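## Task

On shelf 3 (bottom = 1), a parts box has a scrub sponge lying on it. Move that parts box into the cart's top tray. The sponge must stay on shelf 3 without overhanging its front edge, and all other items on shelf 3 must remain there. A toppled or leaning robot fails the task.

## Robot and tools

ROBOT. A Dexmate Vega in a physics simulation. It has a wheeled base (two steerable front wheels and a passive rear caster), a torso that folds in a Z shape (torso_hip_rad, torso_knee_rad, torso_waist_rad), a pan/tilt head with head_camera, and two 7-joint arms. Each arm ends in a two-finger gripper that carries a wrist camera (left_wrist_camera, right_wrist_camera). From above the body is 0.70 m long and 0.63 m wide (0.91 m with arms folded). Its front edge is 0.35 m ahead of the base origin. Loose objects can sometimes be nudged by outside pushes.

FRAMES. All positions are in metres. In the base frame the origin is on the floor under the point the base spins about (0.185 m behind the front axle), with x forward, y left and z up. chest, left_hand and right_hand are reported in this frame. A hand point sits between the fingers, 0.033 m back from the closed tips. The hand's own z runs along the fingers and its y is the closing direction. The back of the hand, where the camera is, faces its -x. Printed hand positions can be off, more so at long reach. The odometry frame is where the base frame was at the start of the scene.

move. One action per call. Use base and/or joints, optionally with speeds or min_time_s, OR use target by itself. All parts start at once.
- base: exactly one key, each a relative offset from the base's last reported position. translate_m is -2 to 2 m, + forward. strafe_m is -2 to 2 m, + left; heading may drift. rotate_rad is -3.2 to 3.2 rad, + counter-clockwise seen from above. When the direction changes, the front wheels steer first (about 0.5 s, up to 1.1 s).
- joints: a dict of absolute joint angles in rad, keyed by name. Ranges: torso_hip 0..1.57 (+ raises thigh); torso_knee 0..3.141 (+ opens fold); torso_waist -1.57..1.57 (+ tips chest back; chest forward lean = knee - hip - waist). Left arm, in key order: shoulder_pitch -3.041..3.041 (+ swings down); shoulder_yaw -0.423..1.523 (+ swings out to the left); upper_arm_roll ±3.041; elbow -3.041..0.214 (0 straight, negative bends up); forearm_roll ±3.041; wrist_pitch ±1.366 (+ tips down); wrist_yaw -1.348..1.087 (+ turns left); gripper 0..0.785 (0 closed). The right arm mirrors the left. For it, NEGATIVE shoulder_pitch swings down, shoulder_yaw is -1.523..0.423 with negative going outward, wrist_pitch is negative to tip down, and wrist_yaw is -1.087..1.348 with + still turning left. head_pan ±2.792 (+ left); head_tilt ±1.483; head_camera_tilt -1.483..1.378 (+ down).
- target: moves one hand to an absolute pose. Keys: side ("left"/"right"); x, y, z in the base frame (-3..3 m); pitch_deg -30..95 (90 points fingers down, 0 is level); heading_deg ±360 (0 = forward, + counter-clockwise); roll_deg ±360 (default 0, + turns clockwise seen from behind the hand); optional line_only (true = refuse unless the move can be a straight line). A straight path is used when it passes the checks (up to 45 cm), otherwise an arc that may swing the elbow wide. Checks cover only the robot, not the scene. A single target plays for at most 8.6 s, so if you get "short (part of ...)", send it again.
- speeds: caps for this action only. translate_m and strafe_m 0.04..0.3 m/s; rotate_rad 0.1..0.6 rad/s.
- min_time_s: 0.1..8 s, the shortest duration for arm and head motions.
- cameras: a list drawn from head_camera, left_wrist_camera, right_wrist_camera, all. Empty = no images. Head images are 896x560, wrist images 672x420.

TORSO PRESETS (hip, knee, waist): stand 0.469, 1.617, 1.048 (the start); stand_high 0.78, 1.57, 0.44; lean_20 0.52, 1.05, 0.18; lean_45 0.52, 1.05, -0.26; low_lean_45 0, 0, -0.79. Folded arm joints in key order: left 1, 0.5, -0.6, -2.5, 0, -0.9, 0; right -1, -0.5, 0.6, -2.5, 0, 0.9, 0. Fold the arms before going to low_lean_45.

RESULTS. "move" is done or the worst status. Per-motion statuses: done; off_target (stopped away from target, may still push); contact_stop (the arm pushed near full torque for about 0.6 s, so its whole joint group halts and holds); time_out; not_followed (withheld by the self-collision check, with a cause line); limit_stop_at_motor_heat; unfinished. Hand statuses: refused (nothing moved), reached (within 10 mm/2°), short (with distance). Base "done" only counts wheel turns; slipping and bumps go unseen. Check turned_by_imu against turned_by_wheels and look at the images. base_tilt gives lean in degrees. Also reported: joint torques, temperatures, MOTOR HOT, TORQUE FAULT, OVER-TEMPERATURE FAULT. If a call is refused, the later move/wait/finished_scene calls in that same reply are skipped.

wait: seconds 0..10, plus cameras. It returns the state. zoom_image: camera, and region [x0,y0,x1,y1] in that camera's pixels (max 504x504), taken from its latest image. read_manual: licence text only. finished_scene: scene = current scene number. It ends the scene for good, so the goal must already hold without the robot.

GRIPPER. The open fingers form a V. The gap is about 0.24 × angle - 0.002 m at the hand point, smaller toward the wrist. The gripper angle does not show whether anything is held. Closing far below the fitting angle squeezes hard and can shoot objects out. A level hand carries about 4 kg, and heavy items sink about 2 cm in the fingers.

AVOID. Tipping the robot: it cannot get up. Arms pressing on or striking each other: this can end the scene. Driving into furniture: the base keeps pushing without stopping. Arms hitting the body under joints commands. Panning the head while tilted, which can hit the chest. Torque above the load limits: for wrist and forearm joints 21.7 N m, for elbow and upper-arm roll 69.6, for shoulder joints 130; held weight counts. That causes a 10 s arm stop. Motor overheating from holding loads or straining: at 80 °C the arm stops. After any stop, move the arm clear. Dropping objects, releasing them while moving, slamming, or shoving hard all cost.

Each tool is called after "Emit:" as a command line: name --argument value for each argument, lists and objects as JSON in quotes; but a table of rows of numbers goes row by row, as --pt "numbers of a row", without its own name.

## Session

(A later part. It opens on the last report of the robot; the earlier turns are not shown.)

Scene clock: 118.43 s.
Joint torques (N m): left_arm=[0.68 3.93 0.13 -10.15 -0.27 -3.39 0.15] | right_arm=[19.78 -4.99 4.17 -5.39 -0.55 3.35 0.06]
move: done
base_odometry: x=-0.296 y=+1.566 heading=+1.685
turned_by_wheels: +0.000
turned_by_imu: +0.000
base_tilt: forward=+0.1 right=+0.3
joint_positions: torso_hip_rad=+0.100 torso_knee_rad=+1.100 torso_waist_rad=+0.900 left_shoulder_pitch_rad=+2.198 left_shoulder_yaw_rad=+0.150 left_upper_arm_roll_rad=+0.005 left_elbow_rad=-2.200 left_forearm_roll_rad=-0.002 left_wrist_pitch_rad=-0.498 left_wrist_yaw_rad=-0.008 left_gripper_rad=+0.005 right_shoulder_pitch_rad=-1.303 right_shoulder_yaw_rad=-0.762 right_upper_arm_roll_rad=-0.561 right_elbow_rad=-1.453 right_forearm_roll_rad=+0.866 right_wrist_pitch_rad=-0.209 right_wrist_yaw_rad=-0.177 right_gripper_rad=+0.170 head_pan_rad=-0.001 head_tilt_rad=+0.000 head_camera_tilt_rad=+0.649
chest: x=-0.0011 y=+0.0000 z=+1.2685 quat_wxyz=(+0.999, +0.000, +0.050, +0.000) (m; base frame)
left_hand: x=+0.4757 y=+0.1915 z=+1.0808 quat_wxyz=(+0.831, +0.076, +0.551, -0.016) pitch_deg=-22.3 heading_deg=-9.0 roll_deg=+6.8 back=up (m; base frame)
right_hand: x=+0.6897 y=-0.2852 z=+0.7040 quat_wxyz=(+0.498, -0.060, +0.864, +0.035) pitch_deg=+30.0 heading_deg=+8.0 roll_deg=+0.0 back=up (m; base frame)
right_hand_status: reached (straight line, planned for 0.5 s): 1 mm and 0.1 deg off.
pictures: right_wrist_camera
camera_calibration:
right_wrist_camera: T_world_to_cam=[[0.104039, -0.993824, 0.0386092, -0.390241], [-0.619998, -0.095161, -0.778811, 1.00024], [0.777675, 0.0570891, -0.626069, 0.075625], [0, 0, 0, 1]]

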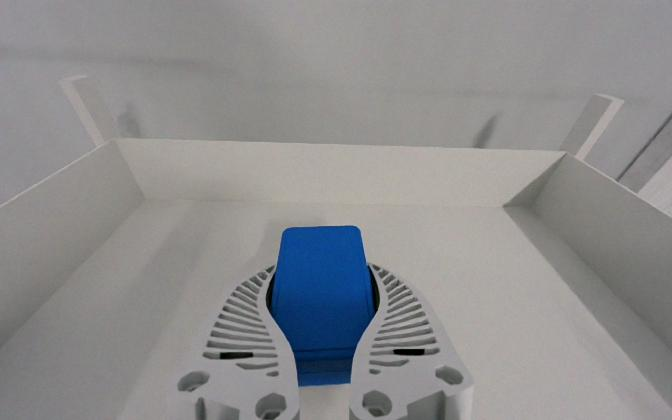

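Emit:
move --target '{"side": "right", "x": 0.69, "y": -0.285, "z": 0.696, "pitch_deg": 30, "heading_deg": 8, "line_only": true}' --cameras '["right_wrist_camera"]'

Scene clock: 119.87 s.
Joint torques (N m): left_arm=[2.23 3.73 0.13 -11.74 -0.18 -2.89 0.29] | right_arm=[17.35 -3.8 2.87 -2.67 -0.04 2.19 0.34]
move: done
base_odometry: x=-0.296 y=+1.566 heading=+1.685
turned_by_wheels: +0.000
turned_by_imu: +0.000
base_tilt: forward=+0.2 right=+0.4
joint_positions: torso_hip_rad=+0.100 torso_knee_rad=+1.100 torso_waist_rad=+0.900 left_shoulder_pitch_rad=+2.198 left_shoulder_yaw_rad=+0.150 left_upper_arm_roll_rad=+0.005 left_elbow_rad=-2.200 left_forearm_roll_rad=-0.002 left_wrist_pitch_rad=-0.498 left_wrist_yaw_rad=-0.008 left_gripper_rad=+0.005 right_shoulder_pitch_rad=-1.298 right_shoulder_yaw_rad=-0.748 right_upper_arm_roll_rad=-0.570 right_elbow_rad=-1.423 right_forearm_roll_rad=+0.854 right_wrist_pitch_rad=-0.190 right_wrist_yaw_rad=-0.167 right_gripper_rad=+0.170 head_pan_rad=-0.001 head_tilt_rad=+0.000 head_camera_tilt_rad=+0.649
chest: x=-0.0011 y=+0.0000 z=+1.2685 quat_wxyz=(+0.999, +0.000, +0.050, +0.000) (m; base frame)
left_hand: x=+0.4757 y=+0.1915 z=+1.0808 quat_wxyz=(+0.831, +0.076, +0.551, -0.016) pitch_deg=-22.3 heading_deg=-9.0 roll_deg=+6.8 back=up (m; base frame)
right_hand: x=+0.6899 y=-0.2852 z=+0.6972 quat_wxyz=(+0.499, -0.060, +0.864, +0.035) pitch_deg=+30.0 heading_deg=+8.0 roll_deg=+0.0 back=up (m; base frame)
right_hand_status: reached (straight line, planned for 0.4 s): 1 mm and 0.0 deg off.
pictures: right_wrist_camera
camera_calibration:
right_wrist_camera: T_world_to_cam=[[0.104025, -0.993824, 0.0386224, -0.389986], [-0.619518, -0.0951274, -0.779197, 0.995042], [0.778059, 0.0571287, -0.625588, 0.0706942], [0, 0, 0, 1]]

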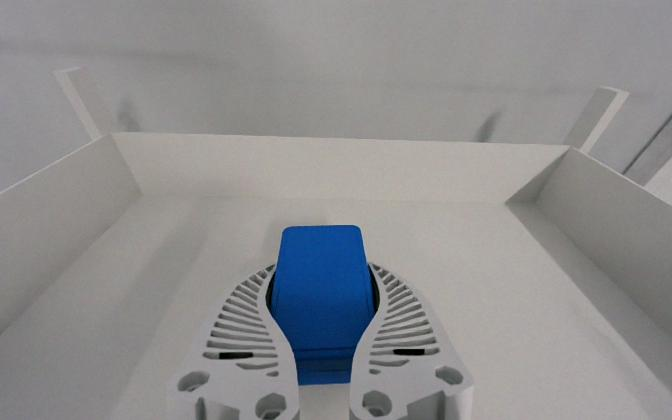

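Emit:
move --target '{"side": "right", "x": 0.69, "y": -0.285, "z": 0.691, "pitch_deg": 30, "heading_deg": 8, "line_only": true}' --cameras '["right_wrist_camera"]'

Scene clock: 121.20 s.
Joint torques (N m): left_arm=[1.19 4.33 0.2 -10.41 -0.15 -3.23 0.09] | right_arm=[7.96 -2.72 -1.45 1.85 0.06 -3.01 0.34]
move: done
base_odometry: x=-0.296 y=+1.566 heading=+1.685
turned_by_wheels: +0.000
turned_by_imu: +0.000
base_tilt: forward=+0.1 right=+0.3
joint_positions: torso_hip_rad=+0.100 torso_knee_rad=+1.100 torso_waist_rad=+0.900 left_shoulder_pitch_rad=+2.198 left_shoulder_yaw_rad=+0.150 left_upper_arm_roll_rad=+0.005 left_elbow_rad=-2.200 left_forearm_roll_rad=-0.002 left_wrist_pitch_rad=-0.498 left_wrist_yaw_rad=-0.008 left_gripper_rad=+0.005 right_shoulder_pitch_rad=-1.294 right_shoulder_yaw_rad=-0.738 right_upper_arm_roll_rad=-0.575 right_elbow_rad=-1.401 right_forearm_roll_rad=+0.846 right_wrist_pitch_rad=-0.176 right_wrist_yaw_rad=-0.159 right_gripper_rad=+0.170 head_pan_rad=-0.001 head_tilt_rad=+0.000 head_camera_tilt_rad=+0.649
chest: x=-0.0015 y=+0.0000 z=+1.2685 quat_wxyz=(+0.999, +0.000, +0.050, +0.000) (m; base frame)
left_hand: x=+0.4754 y=+0.1915 z=+1.0810 quat_wxyz=(+0.831, +0.076, +0.551, -0.016) pitch_deg=-22.4 heading_deg=-9.0 roll_deg=+6.8 back=up (m; base frame)
right_hand: x=+0.6906 y=-0.2851 z=+0.6938 quat_wxyz=(+0.500, -0.060, +0.863, +0.035) pitch_deg=+29.8 heading_deg=+8.0 roll_deg=+0.0 back=up (m; base frame)
right_hand_status: reached (straight line, planned for 0.4 s): 3 mm and 0.2 deg off.
pictures: right_wrist_camera
camera_calibration:
right_wrist_camera: T_world_to_cam=[[0.103787, -0.993855, 0.038482, -0.389646], [-0.617246, -0.0947003, -0.78105, 0.992617], [0.779895, 0.0573098, -0.623282, 0.0652201], [0, 0, 0, 1]]

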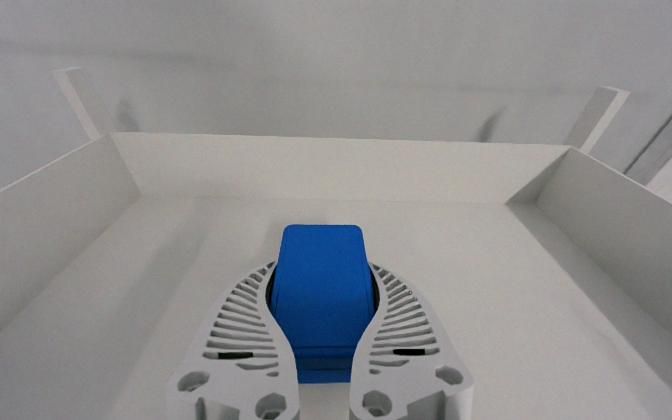

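Emit:
move --joints '{"right_gripper_rad": 0.5}' --cameras '["right_wrist_camera"]'

Emit:
move --target '{"side": "right", "x": 0.605, "y": -0.297, "z": 0.82, "pitch_deg": 30, "heading_deg": 8, "line_only": true}' --cameras '["head_camera", "right_wrist_camera"]'

Scene clock: 122.67 s.
Joint torques (N m): left_arm=[0.97 4.08 0.25 -11.32 -0.18 -2.93 0.28] | right_arm=[11.93 -4.85 3.97 -4.49 -0.47 2.96 0.11]
move: done
base_odometry: x=-0.296 y=+1.566 heading=+1.685
turned_by_wheels: +0.000
turned_by_imu: +0.000
base_tilt: forward=+0.1 right=+0.3
joint_positions: torso_hip_rad=+0.100 torso_knee_rad=+1.100 torso_waist_rad=+0.900 left_shoulder_pitch_rad=+2.198 left_shoulder_yaw_rad=+0.150 left_upper_arm_roll_rad=+0.005 left_elbow_rad=-2.200 left_forearm_roll_rad=-0.002 left_wrist_pitch_rad=-0.498 left_wrist_yaw_rad=-0.008 left_gripper_rad=+0.005 right_shoulder_pitch_rad=-1.293 right_shoulder_yaw_rad=-0.735 right_upper_arm_roll_rad=-0.577 right_elbow_rad=-1.395 right_forearm_roll_rad=+0.845 right_wrist_pitch_rad=-0.174 right_wrist_yaw_rad=-0.157 right_gripper_rad=+0.500 head_pan_rad=-0.001 head_tilt_rad=+0.000 head_camera_tilt_rad=+0.649
joint_status: all done
chest: x=-0.0014 y=+0.0000 z=+1.2685 quat_wxyz=(+0.999, +0.000, +0.050, +0.000) (m; base frame)
left_hand: x=+0.4755 y=+0.1915 z=+1.0810 quat_wxyz=(+0.831, +0.076, +0.551, -0.016) pitch_deg=-22.4 heading_deg=-9.0 roll_deg=+6.8 back=up (m; base frame)
right_hand: x=+0.6900 y=-0.2851 z=+0.6914 quat_wxyz=(+0.499, -0.060, +0.864, +0.035) pitch_deg=+30.0 heading_deg=+8.0 roll_deg=+0.0 back=up (m; base frame)
pictures: right_wrist_camera
camera_calibration:
right_wrist_camera: T_world_to_cam=[[0.10416, -0.993807, 0.0387094, -0.389835], [-0.619046, -0.0952462, -0.779557, 0.990439], [0.778417, 0.057236, -0.625133, 0.0664808], [0, 0, 0, 1]]

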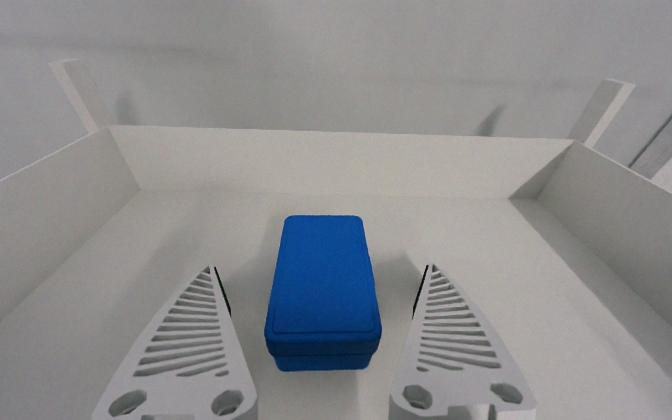

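Scene clock: 126.63 s.
Joint torques (N m): left_arm=[0.87 4.21 -0.03 -12.26 -0.16 -3.51 0.22] | right_arm=[4.96 -8.56 10.95 -9.01 -0.53 3.06 -0.17]
move: done
base_odometry: x=-0.296 y=+1.566 heading=+1.685
turned_by_wheels: +0.000
turned_by_imu: +0.001
base_tilt: forward=+0.2 right=+0.3
joint_positions: torso_hip_rad=+0.100 torso_knee_rad=+1.100 torso_waist_rad=+0.900 left_shoulder_pitch_rad=+2.198 left_shoulder_yaw_rad=+0.150 left_upper_arm_roll_rad=+0.005 left_elbow_rad=-2.200 left_forearm_roll_rad=-0.002 left_wrist_pitch_rad=-0.498 left_wrist_yaw_rad=-0.008 left_gripper_rad=+0.005 right_shoulder_pitch_rad=-1.705 right_shoulder_yaw_rad=-1.139 right_upper_arm_roll_rad=-0.213 right_elbow_rad=-2.053 right_forearm_roll_rad=+1.178 right_wrist_pitch_rad=-0.306 right_wrist_yaw_rad=-0.407 right_gripper_rad=+0.500 head_pan_rad=-0.001 head_tilt_rad=+0.000 head_camera_tilt_rad=+0.649
chest: x=-0.0013 y=+0.0000 z=+1.2685 quat_wxyz=(+0.999, +0.000, +0.050, +0.000) (m; base frame)
left_hand: x=+0.4755 y=+0.1915 z=+1.0809 quat_wxyz=(+0.831, +0.076, +0.551, -0.016) pitch_deg=-22.4 heading_deg=-9.0 roll_deg=+6.8 back=up (m; base frame)
right_hand: x=+0.6057 y=-0.2976 z=+0.8184 quat_wxyz=(+0.499, -0.060, +0.864, +0.035) pitch_deg=+30.0 heading_deg=+7.9 roll_deg=+0.0 back=up (m; base frame)
right_hand_status: reached (straight line, planned for 2.4 s): 2 mm and 0.1 deg off.
pictures: head_camera, right_wrist_camera
camera_calibration:
head_camera: T_world_to_cam=[[0.0163025, -0.999798, 0.0117721, 0.0139507], [-0.677855, -0.0197064, -0.734932, 0.981807], [0.735015, 0.0040015, -0.678039, 0.917383], [0, 0, 0, 1]]
right_wrist_camera: T_world_to_cam=[[0.103243, -0.993911, 0.0385078, -0.397756], [-0.61979, -0.0945641, -0.779049, 1.03632], [0.777947, 0.0565643, -0.625779, 0.212731], [0, 0, 0, 1]]

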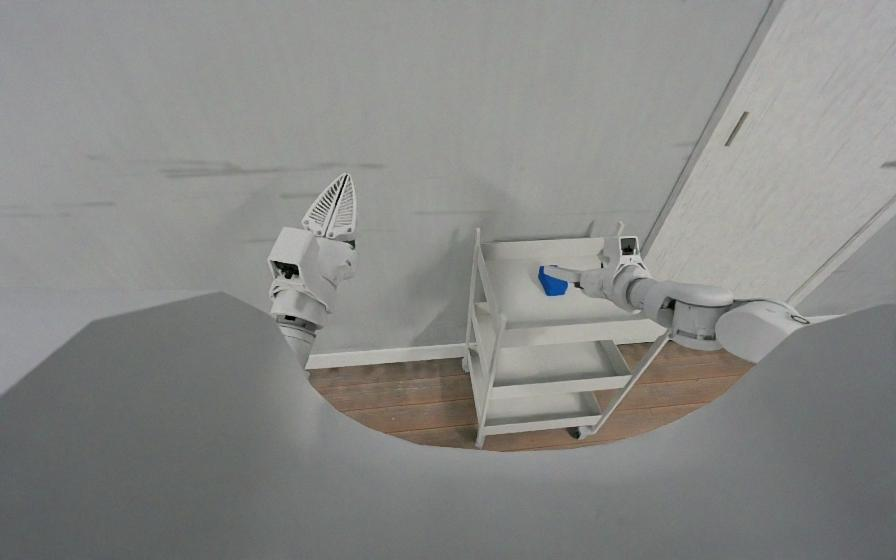

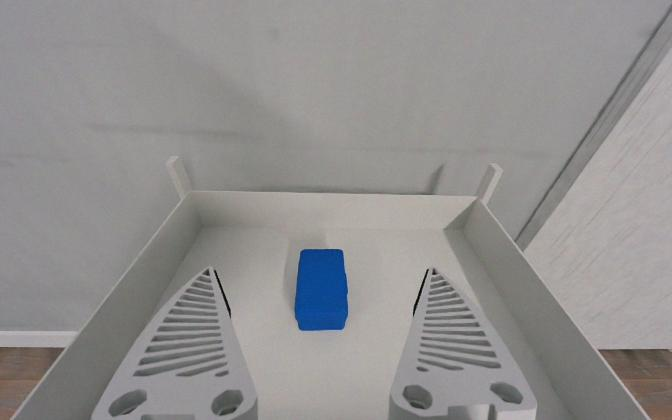

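Emit:
finished_scene --scene 3

The scene is finished: the task was done.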